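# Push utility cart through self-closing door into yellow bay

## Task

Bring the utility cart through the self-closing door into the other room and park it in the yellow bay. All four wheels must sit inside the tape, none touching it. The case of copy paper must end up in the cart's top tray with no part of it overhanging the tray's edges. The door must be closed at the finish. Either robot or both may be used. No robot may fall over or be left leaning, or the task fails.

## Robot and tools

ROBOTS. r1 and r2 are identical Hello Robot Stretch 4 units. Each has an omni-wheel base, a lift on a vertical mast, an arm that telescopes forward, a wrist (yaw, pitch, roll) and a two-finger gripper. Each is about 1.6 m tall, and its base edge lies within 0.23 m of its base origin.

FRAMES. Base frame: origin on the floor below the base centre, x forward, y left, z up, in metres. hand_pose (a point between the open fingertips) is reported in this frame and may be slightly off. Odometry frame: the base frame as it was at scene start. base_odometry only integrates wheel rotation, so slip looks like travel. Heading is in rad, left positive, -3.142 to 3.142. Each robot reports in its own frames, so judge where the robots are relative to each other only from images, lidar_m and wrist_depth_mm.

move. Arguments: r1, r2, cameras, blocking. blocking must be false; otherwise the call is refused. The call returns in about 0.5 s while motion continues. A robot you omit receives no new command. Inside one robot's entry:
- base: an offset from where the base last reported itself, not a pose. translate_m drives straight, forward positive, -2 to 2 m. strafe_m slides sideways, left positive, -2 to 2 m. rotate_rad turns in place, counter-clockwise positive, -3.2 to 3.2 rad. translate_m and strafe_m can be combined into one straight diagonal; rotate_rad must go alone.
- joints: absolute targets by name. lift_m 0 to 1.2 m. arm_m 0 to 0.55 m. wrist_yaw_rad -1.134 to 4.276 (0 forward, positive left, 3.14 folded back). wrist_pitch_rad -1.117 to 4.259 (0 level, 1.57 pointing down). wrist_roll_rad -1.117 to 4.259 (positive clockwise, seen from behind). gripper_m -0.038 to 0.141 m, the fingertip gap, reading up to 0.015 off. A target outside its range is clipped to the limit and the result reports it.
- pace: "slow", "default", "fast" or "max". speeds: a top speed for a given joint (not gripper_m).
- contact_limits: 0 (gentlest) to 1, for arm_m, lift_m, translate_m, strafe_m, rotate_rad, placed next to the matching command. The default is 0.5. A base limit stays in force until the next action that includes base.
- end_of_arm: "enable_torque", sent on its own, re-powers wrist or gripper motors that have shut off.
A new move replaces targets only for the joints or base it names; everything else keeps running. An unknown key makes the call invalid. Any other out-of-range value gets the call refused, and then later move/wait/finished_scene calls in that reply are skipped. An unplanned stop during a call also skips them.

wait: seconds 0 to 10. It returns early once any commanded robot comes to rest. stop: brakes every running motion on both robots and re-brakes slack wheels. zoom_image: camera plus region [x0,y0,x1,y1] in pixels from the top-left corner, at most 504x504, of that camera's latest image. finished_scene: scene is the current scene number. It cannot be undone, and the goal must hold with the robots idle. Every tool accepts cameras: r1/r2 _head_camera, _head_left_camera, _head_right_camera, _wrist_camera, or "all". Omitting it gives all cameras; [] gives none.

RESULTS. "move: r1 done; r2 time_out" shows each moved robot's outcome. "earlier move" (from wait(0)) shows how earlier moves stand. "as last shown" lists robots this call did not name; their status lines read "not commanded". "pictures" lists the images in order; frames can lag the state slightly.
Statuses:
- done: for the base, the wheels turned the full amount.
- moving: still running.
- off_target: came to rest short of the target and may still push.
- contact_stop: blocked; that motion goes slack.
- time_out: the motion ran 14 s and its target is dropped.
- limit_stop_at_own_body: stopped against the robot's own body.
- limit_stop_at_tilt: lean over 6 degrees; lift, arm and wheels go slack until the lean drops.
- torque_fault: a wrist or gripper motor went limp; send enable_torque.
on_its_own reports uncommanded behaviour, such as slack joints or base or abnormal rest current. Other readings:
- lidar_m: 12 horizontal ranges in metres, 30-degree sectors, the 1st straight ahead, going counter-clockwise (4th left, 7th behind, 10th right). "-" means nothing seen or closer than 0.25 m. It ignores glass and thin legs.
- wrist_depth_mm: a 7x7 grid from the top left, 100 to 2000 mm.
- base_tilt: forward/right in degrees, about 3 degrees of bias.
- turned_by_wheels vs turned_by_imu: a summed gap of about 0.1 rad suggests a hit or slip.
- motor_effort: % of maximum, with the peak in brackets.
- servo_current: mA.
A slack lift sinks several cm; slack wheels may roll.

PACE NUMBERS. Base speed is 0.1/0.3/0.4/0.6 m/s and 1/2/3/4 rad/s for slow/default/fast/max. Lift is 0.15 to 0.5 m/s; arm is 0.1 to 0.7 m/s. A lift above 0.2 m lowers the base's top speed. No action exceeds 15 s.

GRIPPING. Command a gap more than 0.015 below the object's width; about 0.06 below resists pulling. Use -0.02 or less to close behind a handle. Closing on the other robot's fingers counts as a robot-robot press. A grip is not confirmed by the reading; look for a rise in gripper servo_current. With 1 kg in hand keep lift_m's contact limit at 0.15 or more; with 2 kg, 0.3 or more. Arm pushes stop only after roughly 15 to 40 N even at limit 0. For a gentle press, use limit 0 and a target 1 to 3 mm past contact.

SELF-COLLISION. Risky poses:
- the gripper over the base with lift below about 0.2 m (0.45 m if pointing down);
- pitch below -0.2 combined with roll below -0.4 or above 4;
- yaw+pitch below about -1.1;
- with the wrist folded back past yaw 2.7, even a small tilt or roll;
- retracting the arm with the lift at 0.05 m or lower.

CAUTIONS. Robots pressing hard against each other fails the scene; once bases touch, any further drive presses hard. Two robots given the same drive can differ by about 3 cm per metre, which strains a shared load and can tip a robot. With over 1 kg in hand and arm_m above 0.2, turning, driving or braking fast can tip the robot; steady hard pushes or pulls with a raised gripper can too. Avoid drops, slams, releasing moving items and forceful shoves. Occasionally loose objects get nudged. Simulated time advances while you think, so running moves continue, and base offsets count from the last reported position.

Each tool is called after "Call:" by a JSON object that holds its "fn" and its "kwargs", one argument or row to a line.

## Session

Call:
{"fn": "move", "kwargs": {
  "blocking": false
}}

Scene clock: 0.00 s.
r1.base_odometry: x=+0.000 y=+0.000 heading=+0.000
r1.turned_by_wheels: +0.000
r1.turned_by_imu: +0.000
r1.base_tilt: forward=-1.6 right=+1.3
r1.lidar_m: 0.96 1.73 2.02 2.40 3.92 1.60 0.85 0.77 0.78 0.89 0.77 0.78
r1.base_status: not commanded
r1.joint_positions: lift_m=+0.124 arm_m=+0.000 wrist_yaw_rad=+3.194 wrist_pitch_rad=+0.002 wrist_roll_rad=+0.000 gripper_m=+0.056
r1.joint_status: not commanded
r1.measured_speeds: all 0
r1.motor_effort: lift_m=+19 arm_m=-4 wheel_0=-2 wheel_1=+1 wheel_2=+0
r1.servo_current: wrist_yaw_rad=59 wrist_pitch_rad=46 wrist_roll_rad=46 gripper_m=39
r1.hand_pose: x=-0.1216 y=+0.0722 z=+0.3019 quat_wxyz=(-0.026, -0.001, +0.000, +1.000) (m; r1's base frame)
r1.wrist_depth_mm: - 135 - - - - - / - 123 135 - - - - / - 121 191 - - - - / 110 136 194 - - - - / 137 - - - 1618 - - / 226 - 190 1098 188 1160 1118 / 224 163 750 798 768 768 759
r2.base_odometry: x=+0.000 y=+0.000 heading=+0.000
r2.turned_by_wheels: +0.000
r2.turned_by_imu: +0.000
r2.base_tilt: forward=-0.6 right=+0.1
r2.lidar_m: 1.29 1.32 1.58 2.33 2.36 2.78 1.41 1.41 2.77 2.39 2.42 1.48
r2.base_status: not commanded
r2.joint_positions: lift_m=+0.200 arm_m=+0.000 wrist_yaw_rad=+3.211 wrist_pitch_rad=+0.001 wrist_roll_rad=+0.000 gripper_m=+0.056
r2.joint_status: not commanded
r2.measured_speeds: all 0
r2.motor_effort: lift_m=+18 arm_m=-4 wheel_0=-1 wheel_1=+1 wheel_2=+1
r2.servo_current: wrist_yaw_rad=46 wrist_pitch_rad=39 wrist_roll_rad=52 gripper_m=52
r2.hand_pose: x=-0.1229 y=+0.0671 z=+0.3779 quat_wxyz=(-0.035, -0.001, +0.000, +0.999) (m; r2's base frame)
r2.wrist_depth_mm: - - 137 - - - - / - - 137 - - - - / - 109 138 - - - - / - 140 175 - - - - / 214 - - - - - - / 213 1281 196 1255 190 1336 1182 / 208 243 866 - - 854 878
pictures: r1_head_camera, r1_head_left_camera, r1_head_right_camera, r1_wrist_camera, r2_head_camera, r2_head_left_camera, r2_head_right_camera, r2_wrist_camera
Images, in order (width x height): r1_head_camera 420x560, r1_head_left_camera 420x672, r1_head_right_camera 420x672, r1_wrist_camera 616x392, r2_head_camera 420x560, r2_head_left_camera 420x672, r2_head_right_camera 420x672, r2_wrist_camera 616x392.

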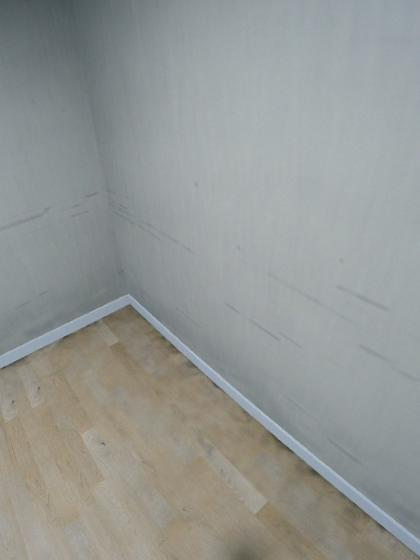

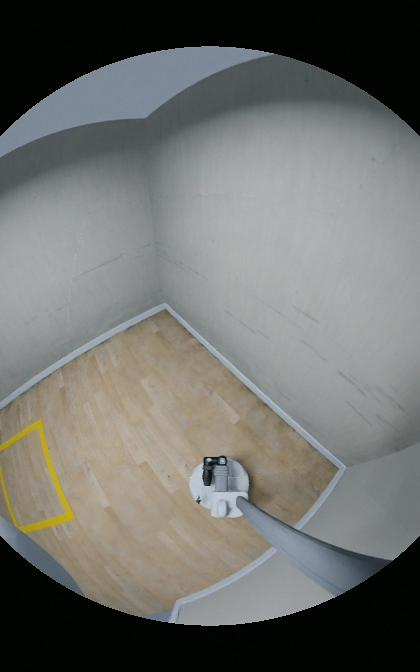

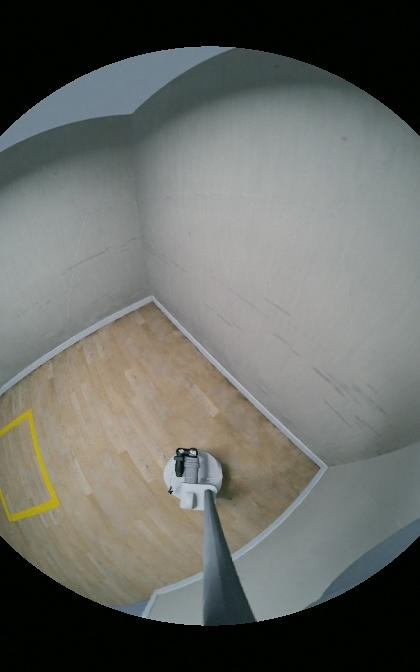

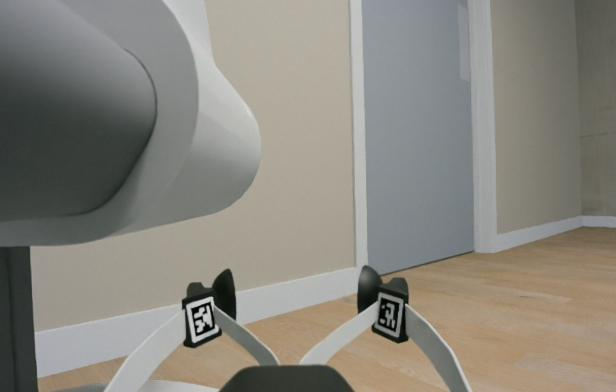

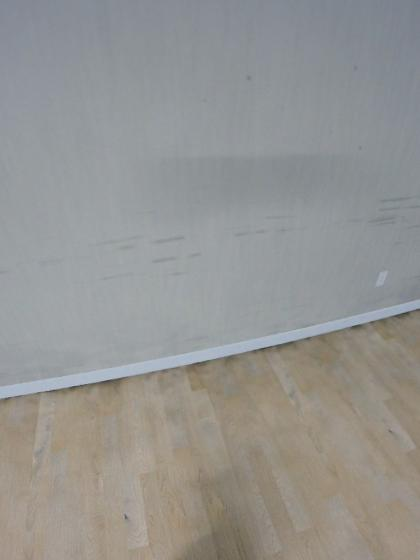

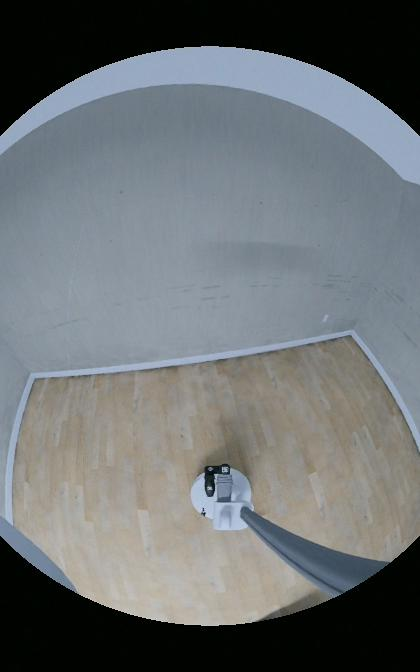

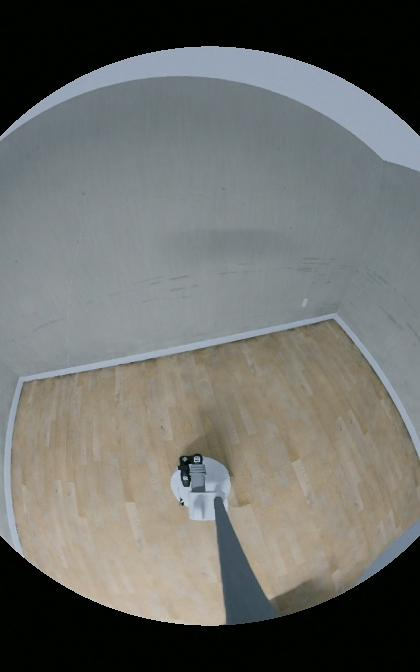

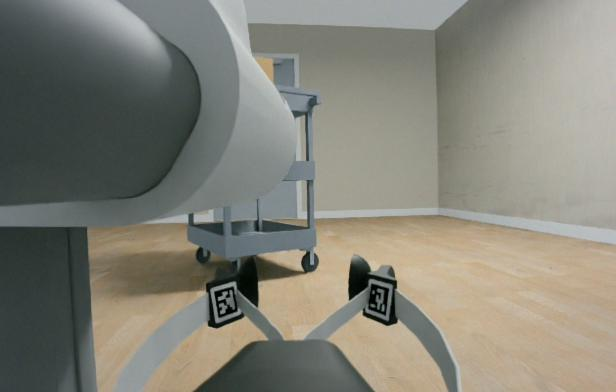

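Call:
{"fn": "move", "kwargs": {
  "blocking": false,
  "r1": {"base":{"rotate_rad":2.0},"joints":{"lift_m":0.4}},
  "r2": {"base":{"rotate_rad":3.1},"joints":{"lift_m":0.4}},
  "cameras": []
}}

Call:
{"fn": "wait", "kwargs": {
  "seconds": 5,
  "cameras": []
}}

Call:
{"fn": "wait", "kwargs": {
  "seconds": 2,
  "cameras": ["r1_head_left_camera", "r1_head_camera", "r2_head_left_camera", "r2_head_camera"]
}}

Scene clock: 14.67 s.
move: r1 moving; r2 moving
r1.base_odometry: x=+0.000 y=+0.000 heading=+0.253
r1.turned_by_wheels: +0.253
r1.turned_by_imu: +0.253
r1.base_tilt: forward=-1.6 right=+1.3
r1.lidar_m: 1.15 2.01 2.11 2.98 2.65 1.07 0.80 0.74 0.81 0.80 0.72 0.82
r1.base_status: rotate_rad moving
r1.joint_positions: lift_m=+0.162 arm_m=+0.000 wrist_yaw_rad=+3.194 wrist_pitch_rad=+0.002 wrist_roll_rad=+0.000 gripper_m=+0.056
r1.joint_status: lift_m moving
r1.measured_speeds: translate_m=+0.000 strafe_m=+0.000 rotate_rad=+0.974 lift_m=+0.146 arm_m=+0.000 wrist_yaw_rad=+0.000 wrist_pitch_rad=+0.000 wrist_roll_rad=+0.000
r1.motor_effort: lift_m=+24(27) arm_m=-4(4) wheel_0=-7(9) wheel_1=-6(7) wheel_2=-6(7)
r1.servo_current: wrist_yaw_rad=46(59) wrist_pitch_rad=39(52) wrist_roll_rad=33(65) gripper_m=39(46)
r1.hand_pose: x=-0.1216 y=+0.0722 z=+0.3395 quat_wxyz=(-0.026, -0.001, +0.000, +1.000) (m; r1's base frame)
r1.wrist_depth_mm: - 135 - - - - 1808 / - 123 135 - - - 1808 / - 121 192 - - - 1756 / 111 136 195 - - - 1808 / 137 - - - - - 1808 / 216 - 190 - 188 1229 1229 / 224 151 831 153 854 820 878
r2.base_odometry: x=+0.000 y=+0.000 heading=+0.252
r2.turned_by_wheels: +0.252
r2.turned_by_imu: +0.245
r2.base_tilt: forward=-0.7 right=+0.0
r2.lidar_m: 1.29 1.38 1.94 2.33 2.46 3.37 1.44 3.35 2.49 2.40 1.84 1.36
r2.base_status: rotate_rad moving
r2.joint_positions: lift_m=+0.238 arm_m=+0.000 wrist_yaw_rad=+3.211 wrist_pitch_rad=+0.001 wrist_roll_rad=+0.000 gripper_m=+0.056
r2.joint_status: lift_m moving
r2.measured_speeds: translate_m=+0.002 strafe_m=+0.000 rotate_rad=+0.977 lift_m=+0.146 arm_m=+0.000 wrist_yaw_rad=+0.000 wrist_pitch_rad=+0.000 wrist_roll_rad=+0.000
r2.motor_effort: lift_m=+23(25) arm_m=-4(4) wheel_0=-4(9) wheel_1=-10(10) wheel_2=-10(11)
r2.servo_current: wrist_yaw_rad=52(52) wrist_pitch_rad=46(46) wrist_roll_rad=52(65) gripper_m=46(52)
r2.hand_pose: x=-0.1229 y=+0.0671 z=+0.4157 quat_wxyz=(-0.035, -0.001, +0.000, +0.999) (m; r2's base frame)
r2.wrist_depth_mm: - - 137 - - - - / - - 137 1756 - - - / - 110 138 - - - - / - 140 176 - - - - / 215 - - - - - - / 213 1366 196 1430 190 1464 1281 / 210 242 1008 - - 976 946
pictures: none
No camera images: "cameras" was empty.

Scene clock: 16.47 s.
earlier move: r1 done; r2 moving
r1.base_odometry: x=+0.000 y=+0.000 heading=+2.000
r1.turned_by_wheels: +1.747
r1.turned_by_imu: +1.756
r1.base_tilt: forward=-1.6 right=+1.3
r1.lidar_m: 3.69 1.91 0.92 0.75 0.75 0.86 0.77 0.75 0.90 1.47 2.01 2.26
r1.base_status: done
r1.joint_positions: lift_m=+0.400 arm_m=+0.000 wrist_yaw_rad=+3.194 wrist_pitch_rad=+0.002 wrist_roll_rad=+0.000 gripper_m=+0.056
r1.joint_status: all done
r1.measured_speeds: all 0
r1.motor_effort: lift_m=+24(27) arm_m=-4(4) wheel_0=-1(10) wheel_1=-1(9) wheel_2=+0(8)
r1.servo_current: wrist_yaw_rad=46(65) wrist_pitch_rad=46(52) wrist_roll_rad=39(65) gripper_m=46(52)
r1.hand_pose: x=-0.1216 y=+0.0722 z=+0.5771 quat_wxyz=(-0.026, -0.001, +0.000, +1.000) (m; r1's base frame)
r1.wrist_depth_mm: - 135 - - - - - / - 123 135 - - - - / - 121 190 - - - - / 110 136 195 - - - - / 137 - - - - - - / 216 - 190 - 187 - - / - 140 - 137 - - -
r2.base_odometry: x=+0.000 y=+0.000 heading=+3.039
r2.turned_by_wheels: +2.787
r2.turned_by_imu: +2.713
r2.base_tilt: forward=-0.6 right=+0.1
r2.lidar_m: 1.52 1.38 2.98 2.43 2.35 1.63 1.31 1.30 1.49 2.30 2.32 2.63
r2.base_status: rotate_rad moving
r2.joint_positions: lift_m=+0.400 arm_m=+0.000 wrist_yaw_rad=+3.211 wrist_pitch_rad=+0.001 wrist_roll_rad=+0.000 gripper_m=+0.056
r2.joint_status: all done
r2.measured_speeds: translate_m=-0.002 strafe_m=+0.000 rotate_rad=+0.532 lift_m=+0.000 arm_m=+0.000 wrist_yaw_rad=+0.000 wrist_pitch_rad=+0.000 wrist_roll_rad=+0.000
r2.motor_effort: lift_m=+21(25) arm_m=-4(4) wheel_0=-6(10) wheel_1=-3(10) wheel_2=-5(13)
r2.servo_current: wrist_yaw_rad=39(52) wrist_pitch_rad=46(46) wrist_roll_rad=52(65) gripper_m=46(52)
r2.hand_pose: x=-0.1228 y=+0.0671 z=+0.5776 quat_wxyz=(-0.035, -0.001, +0.000, +0.999) (m; r2's base frame)
r2.wrist_depth_mm: - - 137 - - - - / - 107 137 - - - - / - 111 138 235 - - - / - 140 165 - - - - / 216 - - - - - - / 213 - 189 - 189 1618 1618 / 211 124 - - - 1255 1281
wait: 1.80 of 5 s (r1 has come to rest)
pictures: none
No camera images: "cameras" was empty.

Scene clock: 17.00 s.
earlier move: r2 done
r1.base_odometry: x=+0.000 y=+0.000 heading=+2.000
r1.turned_by_wheels: +0.000
r1.turned_by_imu: +0.000
r1.base_tilt: forward=-1.6 right=+1.3
r1.lidar_m: 3.72 1.92 0.91 0.76 0.74 0.87 0.79 0.78 0.90 1.48 2.02 2.28
r1.base_status: done
r1.joint_positions: lift_m=+0.400 arm_m=+0.000 wrist_yaw_rad=+3.194 wrist_pitch_rad=+0.002 wrist_roll_rad=+0.000 gripper_m=+0.056
r1.joint_status: all done
r1.measured_speeds: all 0
r1.motor_effort: lift_m=+24(27) arm_m=-4(4) wheel_0=-1(10) wheel_1=-1(9) wheel_2=+0(8)
r1.servo_current: wrist_yaw_rad=39(65) wrist_pitch_rad=46(52) wrist_roll_rad=39(65) gripper_m=39(52)
r1.hand_pose: x=-0.1216 y=+0.0722 z=+0.5771 quat_wxyz=(-0.026, -0.001, +0.000, +1.000) (m; r1's base frame)
r1.wrist_depth_mm: - 135 - - - - - / - 123 135 - - - - / - 121 191 - - - - / 110 136 195 - - - - / 137 - - - - - - / 216 - 190 - 187 - - / - 141 - 137 - - -
r2.base_odometry: x=+0.000 y=+0.000 heading=+3.099
r2.turned_by_wheels: +0.061
r2.turned_by_imu: +0.059
r2.base_tilt: forward=-0.7 right=+0.1
r2.lidar_m: 1.44 1.40 2.85 2.39 2.36 1.57 1.33 1.28 1.50 2.35 2.34 2.68
r2.base_status: done
r2.joint_positions: lift_m=+0.400 arm_m=+0.000 wrist_yaw_rad=+3.211 wrist_pitch_rad=+0.001 wrist_roll_rad=+0.000 gripper_m=+0.056
r2.joint_status: all done
r2.measured_speeds: all 0
r2.motor_effort: lift_m=+21(25) arm_m=-4(4) wheel_0=-3(10) wheel_1=-2(10) wheel_2=-4(13)
r2.servo_current: wrist_yaw_rad=52(52) wrist_pitch_rad=39(46) wrist_roll_rad=46(65) gripper_m=52(52)
r2.hand_pose: x=-0.1228 y=+0.0671 z=+0.5776 quat_wxyz=(-0.035, -0.001, +0.000, +0.999) (m; r2's base frame)
r2.wrist_depth_mm: - - 137 - - - - / - 107 137 - - - - / - 113 138 235 - - - / - 140 165 - - - - / 216 - - - - - - / 213 - 189 - 188 - 1537 / 211 125 1281 - - 1229 1281
wait: 0.53 of 2 s (r2 has come to rest)
pictures: r1_head_camera, r1_head_left_camera, r2_head_camera, r2_head_left_camera
Images, in order (width x height): r1_head_camera 420x560, r1_head_left_camera 420x672, r2_head_camera 420x560, r2_head_left_camera 420x672.

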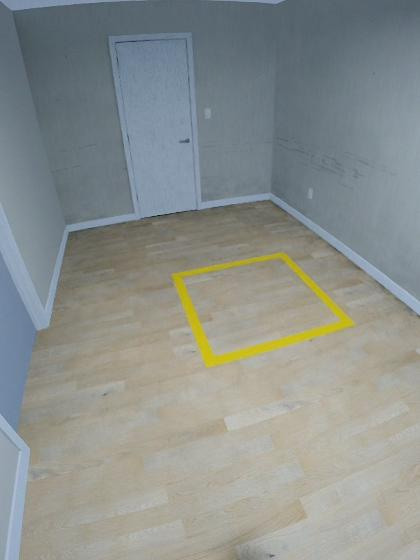

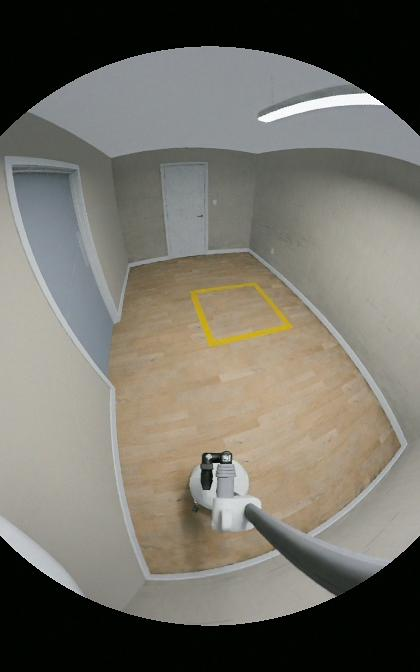

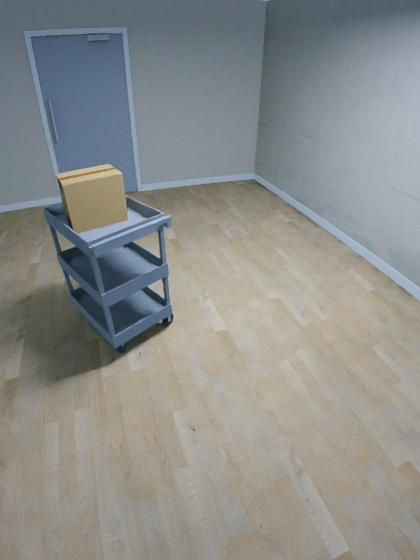

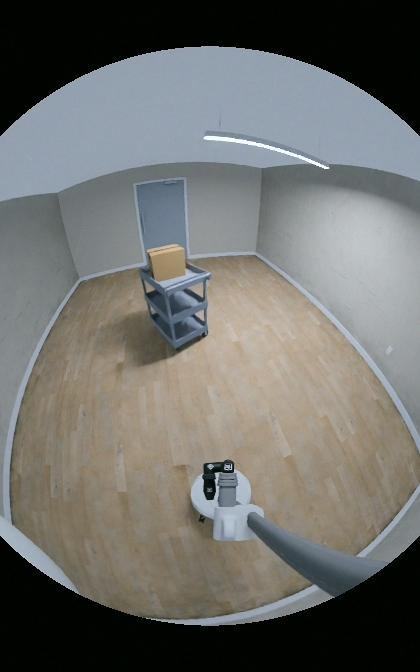

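Call:
{"fn": "zoom_image", "kwargs": {
  "camera": "r2_head_camera",
  "region": [0, 0, 280, 380]
}}

Call:
{"fn": "zoom_image", "kwargs": {
  "camera": "r1_head_left_camera",
  "region": [0, 130, 300, 420]
}}

Scaled by 1.326 from the camera's 420x560 image, which has a finer 1200x1600 frame.

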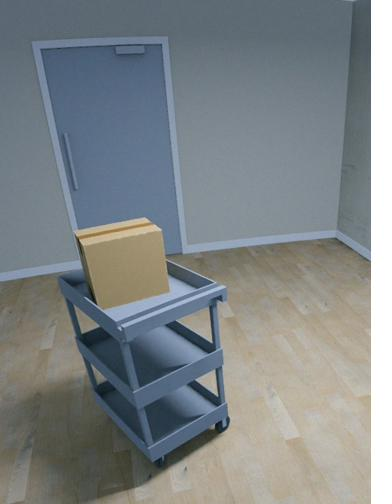

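Scaled by 1.680 from the camera's 420x672 image, which has a finer 600x960 frame.

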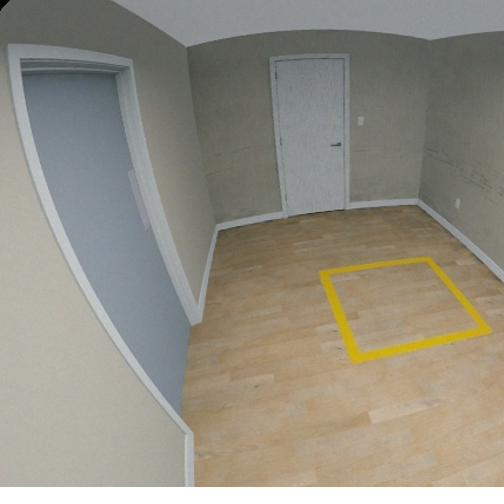

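Call:
{"fn": "zoom_image", "kwargs": {
  "camera": "r2_head_camera",
  "region": [30, 150, 190, 370]
}}

Scaled by 2.291 from the camera's 420x560 image, which has a finer 1200x1600 frame.

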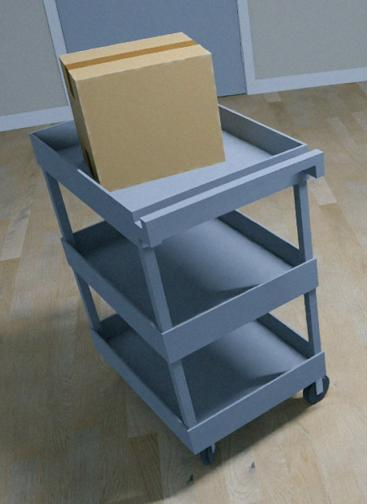

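Call:
{"fn": "move", "kwargs": {
  "blocking": false,
  "r1": {"base":{"rotate_rad":1.83}},
  "r2": {"base":{"rotate_rad":0.26},"joints":{"lift_m":0.687,"wrist_yaw_rad":0.0,"wrist_roll_rad":1.57,"gripper_m":0.1}},
  "cameras": []
}}

Call:
{"fn": "wait", "kwargs": {
  "seconds": 2,
  "cameras": []
}}

Call:
{"fn": "wait", "kwargs": {
  "seconds": 2,
  "cameras": ["r1_head_left_camera", "r1_head_right_camera", "r2_wrist_camera", "r2_head_camera"]
}}

Scene clock: 130.90 s.
move: r1 moving; r2 moving
r1.base_odometry: x=+0.000 y=+0.000 heading=+2.253
r1.turned_by_wheels: +0.253
r1.turned_by_imu: +0.253
r1.base_tilt: forward=-1.6 right=+1.3
r1.lidar_m: 3.92 1.15 0.81 0.74 0.78 0.83 0.76 0.79 1.04 2.01 2.06 2.69
r1.base_status: rotate_rad moving
r1.joint_positions: lift_m=+0.400 arm_m=+0.000 wrist_yaw_rad=+3.194 wrist_pitch_rad=+0.002 wrist_roll_rad=+0.000 gripper_m=+0.056
r1.joint_status: not commanded
r1.measured_speeds: translate_m=+0.000 strafe_m=+0.000 rotate_rad=+0.974 lift_m=+0.000 arm_m=+0.000 wrist_yaw_rad=+0.000 wrist_pitch_rad=+0.000 wrist_roll_rad=+0.000
r1.motor_effort: lift_m=+24(24) arm_m=-4(4) wheel_0=-7(9) wheel_1=-7(8) wheel_2=-6(8)
r1.servo_current: wrist_yaw_rad=78(78) wrist_pitch_rad=39(46) wrist_roll_rad=39(52) gripper_m=39(46)
r1.hand_pose: x=-0.1216 y=+0.0722 z=+0.5771 quat_wxyz=(-0.026, -0.001, +0.000, +1.000) (m; r1's base frame)
r1.wrist_depth_mm: - 135 - - - - - / - 123 135 - - - - / - 121 191 - - - - / 110 136 194 - - - - / 137 - - - - - - / 216 - 190 - 188 - - / - 141 - 137 - - -
r2.base_odometry: x=+0.000 y=+0.000 heading=-2.972
r2.turned_by_wheels: +0.212
r2.turned_by_imu: +0.207
r2.base_tilt: forward=-0.7 right=+0.0
r2.lidar_m: 1.39 3.74 2.54 2.38 2.03 1.41 1.28 1.34 1.74 2.33 2.38 3.09
r2.base_status: rotate_rad moving
r2.joint_positions: lift_m=+0.438 arm_m=+0.000 wrist_yaw_rad=+2.650 wrist_pitch_rad=+0.001 wrist_roll_rad=+0.588 gripper_m=+0.075
r2.joint_status: lift_m moving; wrist_yaw_rad moving; wrist_roll_rad moving; gripper_m moving
r2.measured_speeds: translate_m=+0.000 strafe_m=+0.001 rotate_rad=+0.465 lift_m=+0.146 arm_m=+0.000 wrist_yaw_rad=-1.733 wrist_pitch_rad=+0.000 wrist_roll_rad=+1.820
r2.motor_effort: lift_m=+23(24) arm_m=-4(4) wheel_0=-8(9) wheel_1=-4(9) wheel_2=-5(11)
r2.servo_current: wrist_yaw_rad=85(130) wrist_pitch_rad=39(46) wrist_roll_rad=46(98) gripper_m=85(98)
r2.hand_pose: x=-0.0419 y=+0.2133 z=+0.6156 quat_wxyz=(+0.233, +0.070, +0.281, +0.928) (m; r2's base frame)
r2.wrist_depth_mm: - - - - - - - / - - - - - - - / - - - - - - - / - - - - - - 1661 / 259 - - - 1863 1618 1255 / 246 - 189 - 188 1255 1008 / - - - - 1182 976 831
pictures: none
No camera images: "cameras" was empty.

Scene clock: 132.60 s.
earlier move: r1 done; r2 moving
r1.base_odometry: x=+0.000 y=+0.000 heading=-2.454
r1.turned_by_wheels: +1.577
r1.turned_by_imu: +1.585
r1.base_tilt: forward=-1.6 right=+1.2
r1.lidar_m: 0.74 0.77 0.84 0.76 0.81 1.03 2.00 2.10 2.71 3.92 1.18 0.80
r1.base_status: done
r1.joint_positions: lift_m=+0.400 arm_m=+0.000 wrist_yaw_rad=+3.194 wrist_pitch_rad=+0.002 wrist_roll_rad=+0.000 gripper_m=+0.056
r1.joint_status: not commanded
r1.measured_speeds: all 0
r1.motor_effort: lift_m=+24(24) arm_m=-4(4) wheel_0=-4(9) wheel_1=-2(9) wheel_2=-2(8)
r1.servo_current: wrist_yaw_rad=46(78) wrist_pitch_rad=46(52) wrist_roll_rad=52(72) gripper_m=39(52)
r1.hand_pose: x=-0.1216 y=+0.0722 z=+0.5772 quat_wxyz=(-0.026, -0.001, +0.000, +1.000) (m; r1's base frame)
r1.wrist_depth_mm: - 135 - - - - - / - 123 146 - - - - / - 121 191 - - - - / 110 136 206 - - - - / 216 - - - - - - / 1808 - 194 - 187 - - / 1336 1308 1366 153 1366 1205 -
r2.base_odometry: x=+0.000 y=+0.000 heading=-2.925
r2.turned_by_wheels: +0.047
r2.turned_by_imu: +0.046
r2.base_tilt: forward=-0.7 right=+0.1
r2.lidar_m: 1.40 3.55 2.50 2.38 1.96 1.39 1.31 1.36 1.83 2.33 2.43 3.23
r2.base_status: done
r2.joint_positions: lift_m=+0.687 arm_m=+0.000 wrist_yaw_rad=+0.003 wrist_pitch_rad=+0.001 wrist_roll_rad=+1.568 gripper_m=+0.100
r2.joint_status: lift_m moving; wrist_yaw_rad moving; wrist_roll_rad moving; the others done
r2.measured_speeds: translate_m=+0.000 strafe_m=+0.000 rotate_rad=+0.000 lift_m=+0.000 arm_m=+0.000 wrist_yaw_rad=-0.010 wrist_pitch_rad=+0.000 wrist_roll_rad=+0.000
r2.motor_effort: lift_m=+25(25) arm_m=-4(4) wheel_0=-3(9) wheel_1=-4(9) wheel_2=-5(11)
r2.servo_current: wrist_yaw_rad=46(130) wrist_pitch_rad=33(46) wrist_roll_rad=39(104) gripper_m=52(98)
r2.hand_pose: x=+0.4596 y=-0.0865 z=+0.8646 quat_wxyz=(+0.708, +0.706, +0.001, +0.001) (m; r2's base frame)
r2.wrist_depth_mm: - - - - - 1708 1182 / - - - - - 1708 1182 / - - - - - 1756 1182 / - - - 1537 - 1537 1229 / - - - 1430 1921 1255 1205 / - - 193 - 193 1537 1205 / - - - - - 1921 1205
wait: 1.70 of 2 s (r1 has come to rest)
pictures: none
No camera images: "cameras" was empty.

Scene clock: 132.83 s.
earlier move: r2 done
r1.base_odometry: x=+0.000 y=+0.000 heading=-2.454
r1.turned_by_wheels: +0.000
r1.turned_by_imu: +0.000
r1.base_tilt: forward=-1.6 right=+1.3
r1.lidar_m: 0.73 0.77 0.83 0.76 0.79 1.03 2.01 2.08 2.71 3.93 1.19 0.79
r1.base_status: done
r1.joint_positions: lift_m=+0.400 arm_m=+0.000 wrist_yaw_rad=+3.194 wrist_pitch_rad=+0.002 wrist_roll_rad=+0.000 gripper_m=+0.056
r1.joint_status: not commanded
r1.measured_speeds: all 0
r1.motor_effort: lift_m=+24(24) arm_m=-4(4) wheel_0=-3(9) wheel_1=-2(9) wheel_2=-2(8)
r1.servo_current: wrist_yaw_rad=59(78) wrist_pitch_rad=39(52) wrist_roll_rad=52(72) gripper_m=39(52)
r1.hand_pose: x=-0.1216 y=+0.0722 z=+0.5772 quat_wxyz=(-0.026, -0.001, +0.000, +1.000) (m; r1's base frame)
r1.wrist_depth_mm: - 135 - - - - - / - 123 146 - - - - / - 121 191 - - - - / 110 136 206 - - - - / 216 - - - - - - / 1756 - 193 - 187 - - / 1336 1308 1366 153 1366 1229 -
r2.base_odometry: x=+0.000 y=+0.000 heading=-2.925
r2.turned_by_wheels: +0.000
r2.turned_by_imu: +0.000
r2.base_tilt: forward=-0.7 right=+0.1
r2.lidar_m: 1.40 3.55 2.50 2.38 1.95 1.40 1.32 1.37 1.85 2.33 2.40 3.22
r2.base_status: done
r2.joint_positions: lift_m=+0.687 arm_m=+0.000 wrist_yaw_rad=+0.003 wrist_pitch_rad=+0.001 wrist_roll_rad=+1.568 gripper_m=+0.100
r2.joint_status: all done
r2.measured_speeds: all 0
r2.motor_effort: lift_m=+21(25) arm_m=-4(4) wheel_0=-3(9) wheel_1=-5(9) wheel_2=-5(11)
r2.servo_current: wrist_yaw_rad=46(130) wrist_pitch_rad=46(46) wrist_roll_rad=46(104) gripper_m=52(98)
r2.hand_pose: x=+0.4596 y=-0.0866 z=+0.8646 quat_wxyz=(+0.708, +0.706, +0.001, +0.001) (m; r2's base frame)
r2.wrist_depth_mm: - - - - - 1708 1205 / - - - - - 1708 1182 / - - - - - 1756 1205 / - - - 1499 - 1537 1229 / - - - 1499 1863 1430 1229 / - - 193 - 193 1537 1205 / - - - - - 1863 1160
wait: 0.23 of 2 s (r2 has come to rest)
pictures: r1_head_left_camera, r1_head_right_camera, r2_head_camera, r2_wrist_camera
Images, in order (width x height): r1_head_left_camera 420x672, r1_head_right_camera 420x672, r2_head_camera 420x560, r2_wrist_camera 616x392.

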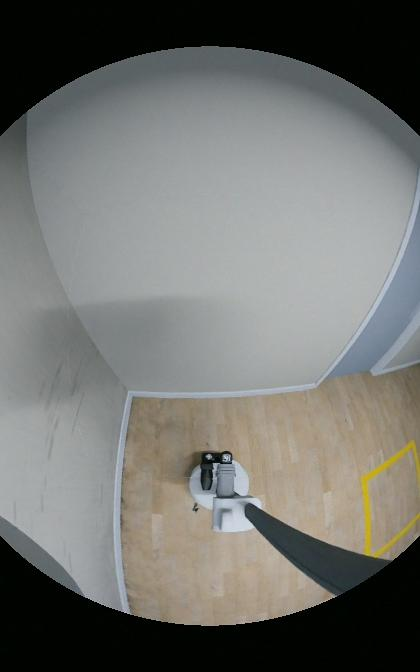

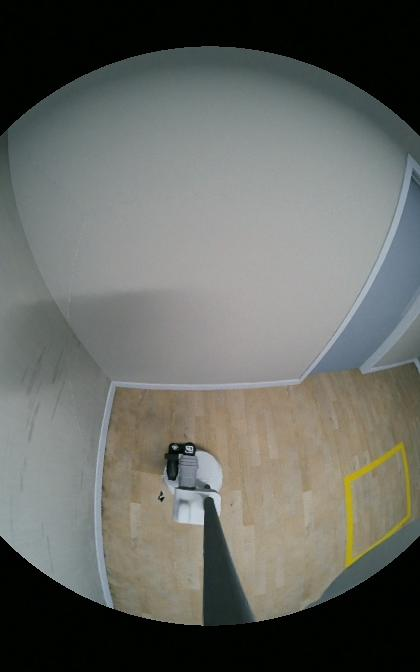

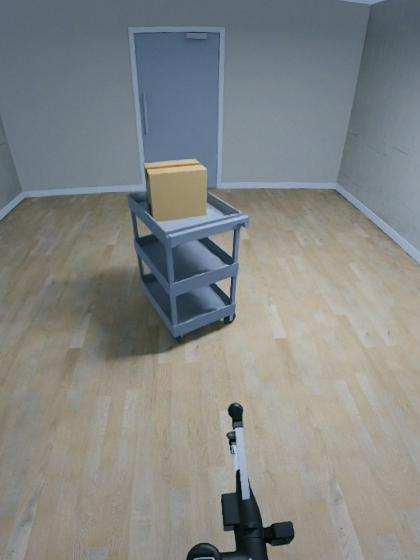

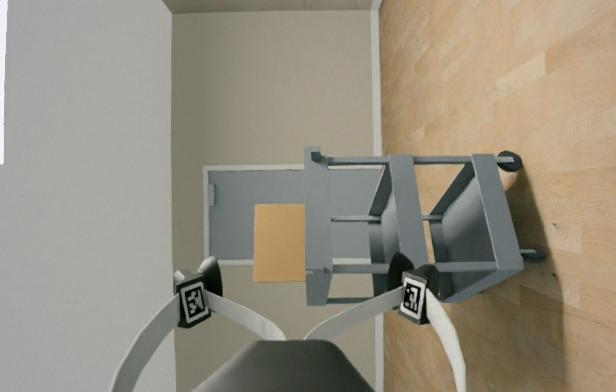

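Call:
{"fn": "move", "kwargs": {
  "blocking": false,
  "r1": {"base":{"rotate_rad":0.045}},
  "r2": {"base":{"translate_m":0.72,"strafe_m":0.1}},
  "cameras": []
}}

Call:
{"fn": "wait", "kwargs": {
  "seconds": 1,
  "cameras": []
}}

Call:
{"fn": "move", "kwargs": {
  "blocking": false,
  "r1": {"base":{"strafe_m":-1.35}},
  "cameras": []
}}

Call:
{"fn": "wait", "kwargs": {
  "seconds": 3,
  "cameras": []
}}

Call:
{"fn": "wait", "kwargs": {
  "seconds": 4,
  "cameras": ["r1_head_left_camera", "r1_head_camera", "r2_wrist_camera", "r2_head_camera"]
}}

Scene clock: 162.80 s.
move: r1 moving; r2 moving
r1.base_odometry: x=+0.000 y=+0.000 heading=-2.409
r1.turned_by_wheels: +0.045
r1.turned_by_imu: +0.045
r1.base_tilt: forward=-1.6 right=+1.3
r1.lidar_m: 0.74 0.77 0.80 0.77 0.80 1.10 2.02 2.09 2.82 3.40 1.14 0.79
r1.base_status: rotate_rad moving
r1.joint_positions: lift_m=+0.400 arm_m=+0.000 wrist_yaw_rad=+3.194 wrist_pitch_rad=+0.002 wrist_roll_rad=+0.000 gripper_m=+0.056
r1.joint_status: not commanded
r1.measured_speeds: all 0
r1.motor_effort: lift_m=+24(24) arm_m=-4(4) wheel_0=+0(8) wheel_1=-1(6) wheel_2=+0(6)
r1.servo_current: wrist_yaw_rad=52(59) wrist_pitch_rad=39(46) wrist_roll_rad=39(65) gripper_m=46(46)
r1.hand_pose: x=-0.1216 y=+0.0722 z=+0.5772 quat_wxyz=(-0.026, -0.001, +0.000, +1.000) (m; r1's base frame)
r1.wrist_depth_mm: - 135 - - - - - / - 123 146 - - - - / - 121 191 - - - - / 111 136 206 - - - - / 216 - - - - - - / 1808 - 193 - 187 - - / 1308 1336 1308 153 1366 1205 -
r2.base_odometry: x=-0.030 y=-0.011 heading=-2.925
r2.turned_by_wheels: +0.000
r2.turned_by_imu: +0.001
r2.base_tilt: forward=-0.7 right=+0.1
r2.lidar_m: 1.36 3.54 2.51 2.39 2.04 1.42 1.33 1.40 1.84 2.33 2.43 3.21
r2.base_status: translate_m moving; strafe_m moving
r2.joint_positions: lift_m=+0.687 arm_m=+0.000 wrist_yaw_rad=+0.003 wrist_pitch_rad=+0.001 wrist_roll_rad=+1.568 gripper_m=+0.100
r2.joint_status: not commanded
r2.measured_speeds: translate_m=+0.122 strafe_m=+0.017 rotate_rad=+0.002 lift_m=+0.000 arm_m=+0.000 wrist_yaw_rad=+0.000 wrist_pitch_rad=+0.000 wrist_roll_rad=+0.000
r2.motor_effort: lift_m=+21(21) arm_m=-4(4) wheel_0=+7(10) wheel_1=+7(8) wheel_2=-12(14)
r2.servo_current: wrist_yaw_rad=46(65) wrist_pitch_rad=39(46) wrist_roll_rad=46(59) gripper_m=52(59)
r2.hand_pose: x=+0.4596 y=-0.0866 z=+0.8646 quat_wxyz=(+0.708, +0.706, +0.001, +0.001) (m; r2's base frame)
r2.wrist_depth_mm: - - - - - 1708 1182 / - - - - - 1708 1182 / - - - - - 1708 1229 / - - - 1499 - 1464 1205 / - - - 1464 1576 1661 1205 / - - 193 1708 194 1499 1205 / - - - - - 1921 1205
pictures: none
No camera images: "cameras" was empty.

Scene clock: 162.90 s.
earlier move: r1 done; r2 moving
r1.base_odometry: x=+0.000 y=+0.000 heading=-2.409
r1.turned_by_wheels: +0.000
r1.turned_by_imu: +0.000
r1.base_tilt: forward=-1.6 right=+1.3
r1.lidar_m: 0.75 0.79 0.82 0.77 0.81 1.08 2.00 2.11 2.83 3.38 1.14 0.77
r1.base_status: done
r1.joint_positions: lift_m=+0.400 arm_m=+0.000 wrist_yaw_rad=+3.194 wrist_pitch_rad=+0.002 wrist_roll_rad=+0.000 gripper_m=+0.056
r1.joint_status: not commanded
r1.measured_speeds: all 0
r1.motor_effort: lift_m=+24(24) arm_m=-4(4) wheel_0=-1(8) wheel_1=+0(6) wheel_2=+0(6)
r1.servo_current: wrist_yaw_rad=46(59) wrist_pitch_rad=46(46) wrist_roll_rad=39(65) gripper_m=39(46)
r1.hand_pose: x=-0.1216 y=+0.0722 z=+0.5772 quat_wxyz=(-0.026, -0.001, +0.000, +1.000) (m; r1's base frame)
r1.wrist_depth_mm: - 135 - - - - - / - 123 146 - - - - / - 121 191 - - - - / 110 136 206 - - - - / 216 - - - - - - / 1756 - 194 - 188 - - / 1336 1308 1366 153 1366 1229 -
r2.base_odometry: x=-0.043 y=-0.016 heading=-2.925
r2.turned_by_wheels: +0.000
r2.turned_by_imu: +0.000
r2.base_tilt: forward=-0.6 right=+0.1
r2.lidar_m: 1.35 3.58 2.51 2.38 2.02 1.44 1.34 1.40 1.91 2.34 2.42 3.24
r2.base_status: translate_m moving; strafe_m moving
r2.joint_positions: lift_m=+0.687 arm_m=+0.000 wrist_yaw_rad=+0.003 wrist_pitch_rad=+0.001 wrist_roll_rad=+1.568 gripper_m=+0.100
r2.joint_status: not commanded
r2.measured_speeds: translate_m=+0.146 strafe_m=+0.022 rotate_rad=-0.002 lift_m=+0.000 arm_m=+0.000 wrist_yaw_rad=+0.000 wrist_pitch_rad=+0.000 wrist_roll_rad=+0.000
r2.motor_effort: lift_m=+21(21) arm_m=-4(4) wheel_0=+3(10) wheel_1=+8(9) wheel_2=-12(14)
r2.servo_current: wrist_yaw_rad=46(65) wrist_pitch_rad=46(46) wrist_roll_rad=52(59) gripper_m=52(59)
r2.hand_pose: x=+0.4596 y=-0.0866 z=+0.8646 quat_wxyz=(+0.708, +0.706, +0.001, +0.001) (m; r2's base frame)
r2.wrist_depth_mm: - - - - - 1708 1182 / - - - - - 1708 1182 / - - - - - 1708 1205 / - - - 1499 1863 1464 1229 / - - - 1430 1618 1708 1205 / - - 193 1661 194 1499 1205 / - - - - - 1863 1205
wait: 0.10 of 1 s (r1 has come to rest)
pictures: none
No camera images: "cameras" was empty.

Scene clock: 163.40 s.
earlier move: r2 moving
move: r1 moving
r1.base_odometry: x=-0.024 y=+0.027 heading=-2.409
r1.turned_by_wheels: +0.000
r1.turned_by_imu: +0.000
r1.base_tilt: forward=-1.6 right=+1.2
r1.lidar_m: 0.75 0.79 0.83 0.80 0.85 1.14 2.01 2.11 2.83 3.39 1.15 0.79
r1.base_status: strafe_m moving
r1.joint_positions: lift_m=+0.400 arm_m=+0.000 wrist_yaw_rad=+3.194 wrist_pitch_rad=+0.002 wrist_roll_rad=+0.000 gripper_m=+0.056
r1.joint_status: not commanded
r1.measured_speeds: translate_m=+0.000 strafe_m=-0.141 rotate_rad=+0.001 lift_m=+0.000 arm_m=+0.000 wrist_yaw_rad=+0.000 wrist_pitch_rad=+0.000 wrist_roll_rad=+0.000
r1.motor_effort: lift_m=+24(24) arm_m=-4(4) wheel_0=+8(11) wheel_1=-9(10) wheel_2=+0(2)
r1.servo_current: wrist_yaw_rad=46(52) wrist_pitch_rad=46(52) wrist_roll_rad=39(65) gripper_m=46(46)
r1.hand_pose: x=-0.1216 y=+0.0722 z=+0.5772 quat_wxyz=(-0.026, -0.001, +0.000, +1.000) (m; r1's base frame)
r1.wrist_depth_mm: - 135 - - - - - / - 124 146 - - - - / - 121 191 - - - - / 110 136 207 - - - - / 216 - - - - - - / 1808 - 193 - 187 - - / 1366 1308 1308 153 1397 1229 -
r2.base_odometry: x=-0.144 y=-0.053 heading=-2.925
r2.turned_by_wheels: +0.000
r2.turned_by_imu: +0.000
r2.base_tilt: forward=-0.7 right=+0.1
r2.lidar_m: 1.25 3.55 2.50 2.37 2.17 1.56 1.45 1.51 2.00 2.35 2.44 3.23
r2.base_status: translate_m moving; strafe_m moving
r2.joint_positions: lift_m=+0.687 arm_m=+0.000 wrist_yaw_rad=+0.003 wrist_pitch_rad=+0.001 wrist_roll_rad=+1.568 gripper_m=+0.100
r2.joint_status: not commanded
r2.measured_speeds: translate_m=+0.274 strafe_m=+0.040 rotate_rad=-0.001 lift_m=+0.000 arm_m=+0.000 wrist_yaw_rad=+0.000 wrist_pitch_rad=+0.000 wrist_roll_rad=+0.000
r2.motor_effort: lift_m=+21(21) arm_m=-4(4) wheel_0=+9(9) wheel_1=+9(10) wheel_2=-13(13)
r2.servo_current: wrist_yaw_rad=46(65) wrist_pitch_rad=39(52) wrist_roll_rad=46(59) gripper_m=46(59)
r2.hand_pose: x=+0.4596 y=-0.0866 z=+0.8646 quat_wxyz=(+0.708, +0.706, +0.001, +0.001) (m; r2's base frame)
r2.wrist_depth_mm: - - - - - 1708 1182 / - - - - - 1708 1182 / - - - - - 1661 1205 / - - - 1366 - 1576 1229 / - - - 1308 1576 1756 1138 / - - 193 1308 193 1537 1205 / - - - - - 1863 1205
pictures: none
No camera images: "cameras" was empty.

Scene clock: 166.20 s.
earlier move: r1 moving; r2 done
r1.base_odometry: x=-0.558 y=+0.621 heading=-2.409
r1.turned_by_wheels: +0.000
r1.turned_by_imu: -0.005
r1.base_tilt: forward=-1.6 right=+1.3
r1.lidar_m: 0.76 0.78 1.08 1.61 1.65 2.10 1.98 2.08 2.78 3.11 1.29 0.92
r1.base_status: strafe_m moving
r1.joint_positions: lift_m=+0.400 arm_m=+0.000 wrist_yaw_rad=+3.194 wrist_pitch_rad=+0.002 wrist_roll_rad=+0.000 gripper_m=+0.056
r1.joint_status: not commanded
r1.measured_speeds: translate_m=+0.000 strafe_m=-0.301 rotate_rad=-0.002 lift_m=+0.000 arm_m=+0.000 wrist_yaw_rad=+0.000 wrist_pitch_rad=+0.000 wrist_roll_rad=+0.000
r1.motor_effort: lift_m=+24(24) arm_m=-4(4) wheel_0=+7(11) wheel_1=-7(11) wheel_2=+1(3)
r1.servo_current: wrist_yaw_rad=52(65) wrist_pitch_rad=39(52) wrist_roll_rad=46(65) gripper_m=46(46)
r1.hand_pose: x=-0.1216 y=+0.0722 z=+0.5772 quat_wxyz=(-0.026, -0.001, +0.000, +1.000) (m; r1's base frame)
r1.wrist_depth_mm: - 135 - - - - - / - 124 146 - - - - / - 121 192 - - - - / 111 136 206 - - - - / 216 - - - - - - / 1808 - 193 - 187 - 1983 / 226 1281 1308 153 1336 1308 1430
r2.base_odometry: x=-0.681 y=-0.252 heading=-2.925
r2.turned_by_wheels: +0.000
r2.turned_by_imu: +0.001
r2.base_tilt: forward=-0.7 right=+0.1
r2.lidar_m: 0.65 3.43 2.43 2.29 2.36 2.14 2.03 2.09 2.57 2.41 2.49 0.83
r2.base_status: done
r2.joint_positions: lift_m=+0.687 arm_m=+0.000 wrist_yaw_rad=+0.003 wrist_pitch_rad=+0.001 wrist_roll_rad=+1.568 gripper_m=+0.100
r2.joint_status: not commanded
r2.measured_speeds: all 0
r2.motor_effort: lift_m=+21(21) arm_m=-4(5) wheel_0=+2(10) wheel_1=+3(10) wheel_2=-5(13)
r2.servo_current: wrist_yaw_rad=46(65) wrist_pitch_rad=33(52) wrist_roll_rad=52(59) gripper_m=46(59)
r2.hand_pose: x=+0.4596 y=-0.0866 z=+0.8646 quat_wxyz=(+0.708, +0.706, +0.001, +0.001) (m; r2's base frame)
r2.wrist_depth_mm: - - - - - 1708 1182 / - - - - - 1430 1182 / - - - 634 - 634 904 / - - 809 591 - 580 569 / - - 778 768 1118 - 530 / - - 193 504 193 - 500 / - - - - - 1756 1182
wait: 2.80 of 3 s (r2 has come to rest)
pictures: none
No camera images: "cameras" was empty.

Scene clock: 168.73 s.
earlier move: r1 done
r1.base_odometry: x=-0.903 y=+1.004 heading=-2.409
r1.turned_by_wheels: +0.000
r1.turned_by_imu: -0.003
r1.base_tilt: forward=-1.6 right=+1.2
r1.lidar_m: 0.87 0.85 1.11 2.10 2.19 2.11 1.97 2.05 2.71 2.58 1.19 0.93
r1.base_status: done
r1.joint_positions: lift_m=+0.400 arm_m=+0.000 wrist_yaw_rad=+3.194 wrist_pitch_rad=+0.002 wrist_roll_rad=+0.000 gripper_m=+0.056
r1.joint_status: not commanded
r1.measured_speeds: all 0
r1.motor_effort: lift_m=+24(24) arm_m=-4(4) wheel_0=+1(11) wheel_1=-1(11) wheel_2=+0(3)
r1.servo_current: wrist_yaw_rad=39(65) wrist_pitch_rad=39(52) wrist_roll_rad=52(72) gripper_m=46(46)
r1.hand_pose: x=-0.1216 y=+0.0722 z=+0.5772 quat_wxyz=(-0.026, -0.001, +0.000, +1.000) (m; r1's base frame)
r1.wrist_depth_mm: - 135 - - - - - / - 122 144 - - - - / - 121 188 - - - - / 110 136 204 - - - - / 216 - - - - - - / 1808 - 193 - 188 - 1983 / 1336 1308 1281 153 1366 1255 1397
r2.base_odometry: x=-0.681 y=-0.252 heading=-2.925
r2.turned_by_wheels: +0.000
r2.turned_by_imu: +0.000
r2.base_tilt: forward=-0.7 right=+0.1
r2.lidar_m: 0.67 3.41 2.46 2.31 2.41 2.16 2.02 2.10 2.53 2.40 2.52 0.82
r2.base_status: done
r2.joint_positions: lift_m=+0.687 arm_m=+0.000 wrist_yaw_rad=+0.003 wrist_pitch_rad=+0.001 wrist_roll_rad=+1.568 gripper_m=+0.100
r2.joint_status: not commanded
r2.measured_speeds: all 0
r2.motor_effort: lift_m=+21(21) arm_m=-4(5) wheel_0=+2(10) wheel_1=+3(10) wheel_2=-4(13)
r2.servo_current: wrist_yaw_rad=39(65) wrist_pitch_rad=33(52) wrist_roll_rad=39(59) gripper_m=52(59)
r2.hand_pose: x=+0.4596 y=-0.0866 z=+0.8646 quat_wxyz=(+0.708, +0.706, +0.001, +0.001) (m; r2's base frame)
r2.wrist_depth_mm: - - - - - 1661 1182 / - - - - - 1397 1205 / - - - 640 - 627 891 / - - 820 591 - 585 574 / - - 788 768 1098 - 530 / - - 193 504 192 - 504 / - - - - - 1708 1182
wait: 2.53 of 4 s (r1 has come to rest)
pictures: r1_head_camera, r1_head_left_camera, r2_head_camera, r2_wrist_camera
Images, in order (width x height): r1_head_camera 420x560, r1_head_left_camera 420x672, r2_head_camera 420x560, r2_wrist_camera 616x392.

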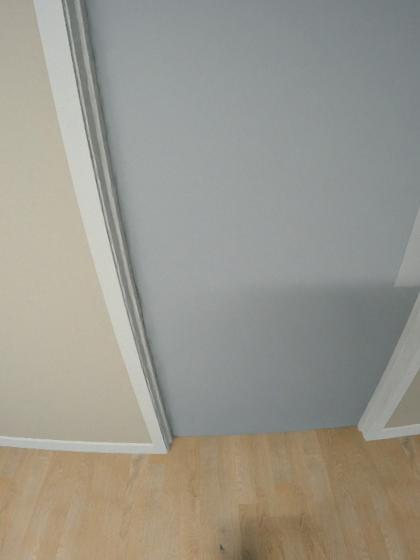

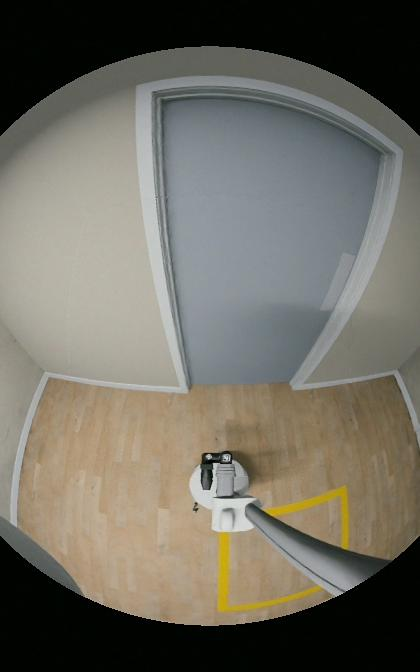

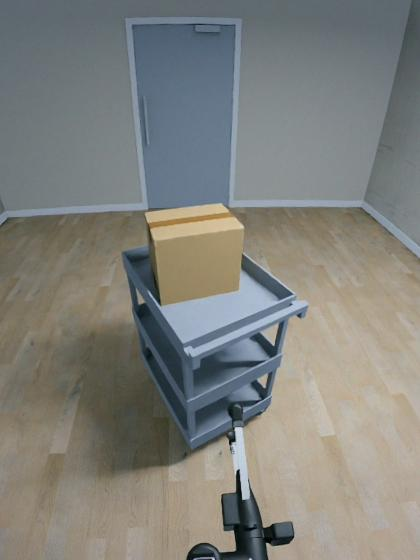

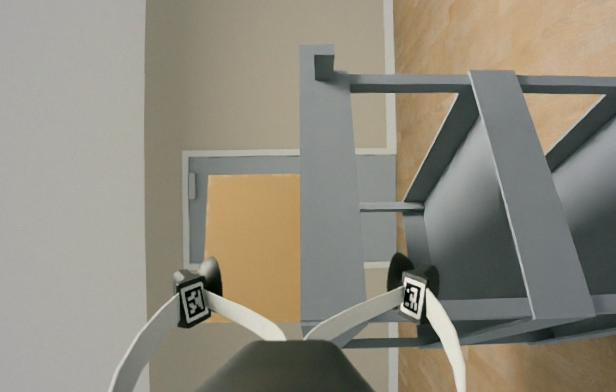

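Call:
{"fn": "move", "kwargs": {
  "blocking": false,
  "r1": {"base":{"strafe_m":-0.18}},
  "r2": {"base":{"translate_m":0.33},"pace":"slow","contact_limits":{"translate_m":0.1}},
  "cameras": []
}}

Call:
{"fn": "wait", "kwargs": {
  "seconds": 2.5,
  "cameras": []
}}

Call:
{"fn": "wait", "kwargs": {
  "seconds": 3,
  "cameras": ["r2_wrist_camera", "r2_head_camera", "r1_head_left_camera"]
}}

Scene clock: 187.50 s.
move: r1 moving; r2 moving
r1.base_odometry: x=-0.927 y=+1.031 heading=-2.409
r1.turned_by_wheels: +0.000
r1.turned_by_imu: +0.000
r1.base_tilt: forward=-1.6 right=+1.2
r1.lidar_m: 0.85 0.84 1.11 2.14 2.21 2.08 1.97 2.06 2.65 2.56 1.19 0.90
r1.base_status: strafe_m moving
r1.joint_positions: lift_m=+0.400 arm_m=+0.000 wrist_yaw_rad=+3.194 wrist_pitch_rad=+0.002 wrist_roll_rad=+0.000 gripper_m=+0.056
r1.joint_status: not commanded
r1.measured_speeds: translate_m=+0.000 strafe_m=-0.140 rotate_rad=-0.003 lift_m=+0.000 arm_m=+0.000 wrist_yaw_rad=+0.000 wrist_pitch_rad=+0.000 wrist_roll_rad=+0.000
r1.motor_effort: lift_m=+24(24) arm_m=-4(4) wheel_0=+10(10) wheel_1=-8(10) wheel_2=+0(1)
r1.servo_current: wrist_yaw_rad=46(59) wrist_pitch_rad=33(46) wrist_roll_rad=59(59) gripper_m=39(46)
r1.hand_pose: x=-0.1216 y=+0.0722 z=+0.5772 quat_wxyz=(-0.026, -0.001, +0.000, +1.000) (m; r1's base frame)
r1.wrist_depth_mm: - 135 - - - - - / - 124 146 - - - - / - 121 191 - - - - / 111 135 206 - - - - / 216 - - - - - - / 1756 - 194 - 188 - 1983 / 1366 1308 1255 143 1397 1281 1430
r2.base_odometry: x=-0.694 y=-0.255 heading=-2.925
r2.turned_by_wheels: +0.000
r2.turned_by_imu: +0.001
r2.base_tilt: forward=-0.6 right=+0.1
r2.lidar_m: 0.67 3.41 2.41 2.30 2.38 2.17 2.02 2.11 2.54 2.40 2.51 0.82
r2.base_status: translate_m moving
r2.joint_positions: lift_m=+0.687 arm_m=+0.000 wrist_yaw_rad=+0.003 wrist_pitch_rad=+0.001 wrist_roll_rad=+1.568 gripper_m=+0.100
r2.joint_status: not commanded
r2.measured_speeds: translate_m=+0.048 strafe_m=+0.000 rotate_rad=-0.001 lift_m=+0.000 arm_m=+0.000 wrist_yaw_rad=+0.000 wrist_pitch_rad=+0.000 wrist_roll_rad=+0.000
r2.motor_effort: lift_m=+21(21) arm_m=-4(4) wheel_0=+6(8) wheel_1=+6(7) wheel_2=-10(11)
r2.servo_current: wrist_yaw_rad=46(59) wrist_pitch_rad=46(46) wrist_roll_rad=59(59) gripper_m=46(59)
r2.contact_limits: translate_m 0.1
r2.hand_pose: x=+0.4596 y=-0.0866 z=+0.8646 quat_wxyz=(+0.708, +0.706, +0.001, +0.001) (m; r2's base frame)
r2.wrist_depth_mm: - - - - - 1708 1182 / - - - - - 691 1182 / - - - 627 - 634 891 / - - 798 580 - 564 559 / - - 778 759 1098 - 530 / - - 192 445 191 - 492 / - - - - - 1863 1205
pictures: none
No camera images: "cameras" was empty.

Scene clock: 188.87 s.
earlier move: r1 done; r2 moving
r1.base_odometry: x=-1.023 y=+1.137 heading=-2.409
r1.turned_by_wheels: +0.000
r1.turned_by_imu: -0.001
r1.base_tilt: forward=-1.6 right=+1.2
r1.lidar_m: 0.89 0.88 1.12 2.29 2.36 2.06 1.96 2.08 2.52 2.38 1.23 0.93
r1.base_status: done
r1.joint_positions: lift_m=+0.400 arm_m=+0.000 wrist_yaw_rad=+3.194 wrist_pitch_rad=+0.002 wrist_roll_rad=+0.000 gripper_m=+0.056
r1.joint_status: not commanded
r1.measured_speeds: all 0
r1.motor_effort: lift_m=+24(24) arm_m=-4(4) wheel_0=+2(13) wheel_1=-1(10) wheel_2=+0(1)
r1.servo_current: wrist_yaw_rad=52(72) wrist_pitch_rad=33(52) wrist_roll_rad=33(59) gripper_m=46(52)
r1.hand_pose: x=-0.1216 y=+0.0722 z=+0.5772 quat_wxyz=(-0.026, -0.001, +0.000, +1.000) (m; r1's base frame)
r1.wrist_depth_mm: - 135 - - - - - / - 120 142 - - - - / - 123 177 - - - - / 110 135 211 - - - - / 215 - - - - - - / 1808 - 194 - 187 - 1921 / 1308 1308 1281 143 1366 1281 1397
r2.base_odometry: x=-0.815 y=-0.282 heading=-2.925
r2.turned_by_wheels: +0.000
r2.turned_by_imu: +0.000
r2.base_tilt: forward=-0.7 right=+0.0
r2.lidar_m: 0.54 1.12 2.47 2.29 2.39 2.27 2.15 2.24 2.49 2.40 2.49 0.67
r2.base_status: translate_m moving
r2.joint_positions: lift_m=+0.687 arm_m=+0.000 wrist_yaw_rad=+0.003 wrist_pitch_rad=+0.001 wrist_roll_rad=+1.568 gripper_m=+0.100
r2.joint_status: not commanded
r2.measured_speeds: translate_m=+0.100 strafe_m=+0.000 rotate_rad=+0.005 lift_m=+0.000 arm_m=+0.000 wrist_yaw_rad=+0.000 wrist_pitch_rad=+0.000 wrist_roll_rad=+0.000
r2.motor_effort: lift_m=+21(21) arm_m=-4(4) wheel_0=+6(9) wheel_1=+6(7) wheel_2=-7(11)
r2.servo_current: wrist_yaw_rad=46(59) wrist_pitch_rad=33(52) wrist_roll_rad=52(59) gripper_m=52(59)
r2.contact_limits: translate_m 0.1
r2.hand_pose: x=+0.4596 y=-0.0866 z=+0.8646 quat_wxyz=(+0.708, +0.706, +0.001, +0.001) (m; r2's base frame)
r2.wrist_depth_mm: - - - - - 1661 1138 / - - - 544 - 1756 521 / - - - - - 809 480 / - - 668 452 - - 442 / - - 654 421 424 - - / - - 195 389 193 - - / - - - - 373 375 418
wait: 1.37 of 2.5 s (r1 has come to rest)
pictures: none
No camera images: "cameras" was empty.

Scene clock: 191.57 s.
earlier move: r2 done
r1.base_odometry: x=-1.023 y=+1.137 heading=-2.409
r1.turned_by_wheels: +0.000
r1.turned_by_imu: +0.000
r1.base_tilt: forward=-1.6 right=+1.3
r1.lidar_m: 0.87 0.92 1.11 2.30 2.36 2.05 1.96 2.06 2.48 2.40 1.22 0.93
r1.base_status: done
r1.joint_positions: lift_m=+0.400 arm_m=+0.000 wrist_yaw_rad=+3.194 wrist_pitch_rad=+0.002 wrist_roll_rad=+0.000 gripper_m=+0.056
r1.joint_status: not commanded
r1.measured_speeds: all 0
r1.motor_effort: lift_m=+24(24) arm_m=-4(4) wheel_0=+2(13) wheel_1=-1(10) wheel_2=+0(1)
r1.servo_current: wrist_yaw_rad=39(72) wrist_pitch_rad=39(52) wrist_roll_rad=46(78) gripper_m=39(52)
r1.hand_pose: x=-0.1216 y=+0.0722 z=+0.5772 quat_wxyz=(-0.026, -0.001, +0.000, +1.000) (m; r1's base frame)
r1.wrist_depth_mm: - 135 - - - - - / - 120 143 - - - - / - 123 176 - - - - / 110 136 211 - - - - / 215 - - - - - - / 1808 - 194 - 187 - 1921 / 1308 1308 1281 143 1430 1255 1430
r2.base_odometry: x=-1.003 y=-0.323 heading=-2.925
r2.turned_by_wheels: -0.001
r2.turned_by_imu: +0.000
r2.base_tilt: forward=-0.7 right=+0.0
r2.lidar_m: 0.35 0.70 2.44 2.31 2.36 2.48 2.36 2.42 2.54 2.40 2.48 0.47
r2.base_status: done
r2.joint_positions: lift_m=+0.687 arm_m=+0.000 wrist_yaw_rad=-0.004 wrist_pitch_rad=+0.001 wrist_roll_rad=+1.568 gripper_m=+0.100
r2.joint_status: not commanded
r2.measured_speeds: all 0
r2.motor_effort: lift_m=+21(21) arm_m=+2(4) wheel_0=+3(9) wheel_1=+4(8) wheel_2=-11(14)
r2.servo_current: wrist_yaw_rad=39(65) wrist_pitch_rad=39(52) wrist_roll_rad=46(59) gripper_m=46(59)
r2.contact_limits: translate_m 0.1
r2.hand_pose: x=+0.4589 y=-0.0887 z=+0.8646 quat_wxyz=(+0.708, +0.706, -0.001, -0.002) (m; r2's base frame)
r2.wrist_depth_mm: - - - 349 382 1397 392 / - - - 319 338 1661 500 / - - - 291 301 1863 - / - - 504 264 273 798 - / - - 484 196 253 - - / - - 193 177 198 - - / - - 445 - 224 - -
wait: 2.70 of 3 s (r2 has come to rest)
pictures: r1_head_left_camera, r2_head_camera, r2_wrist_camera
Images, in order (width x height): r1_head_left_camera 420x672, r2_head_camera 420x560, r2_wrist_camera 616x392.

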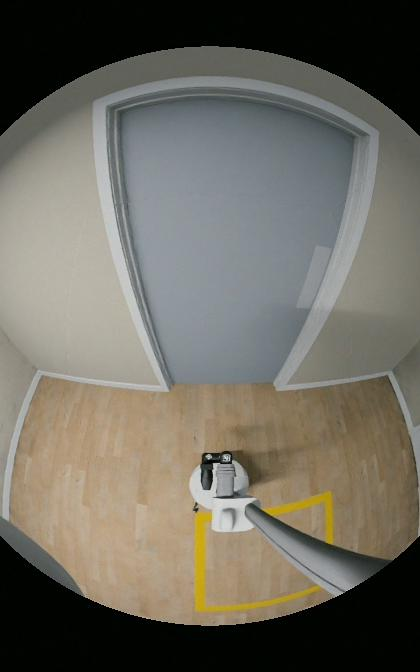

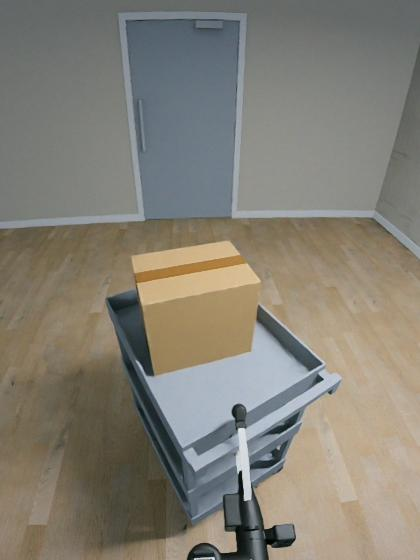

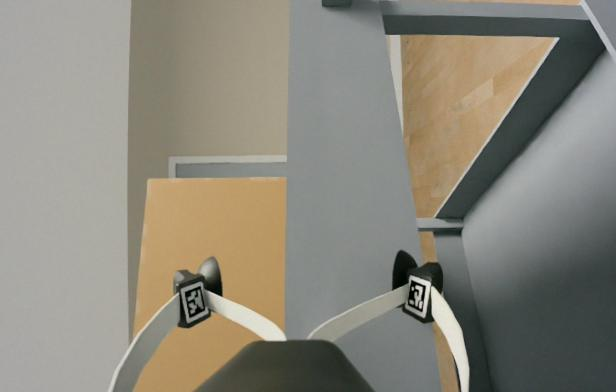

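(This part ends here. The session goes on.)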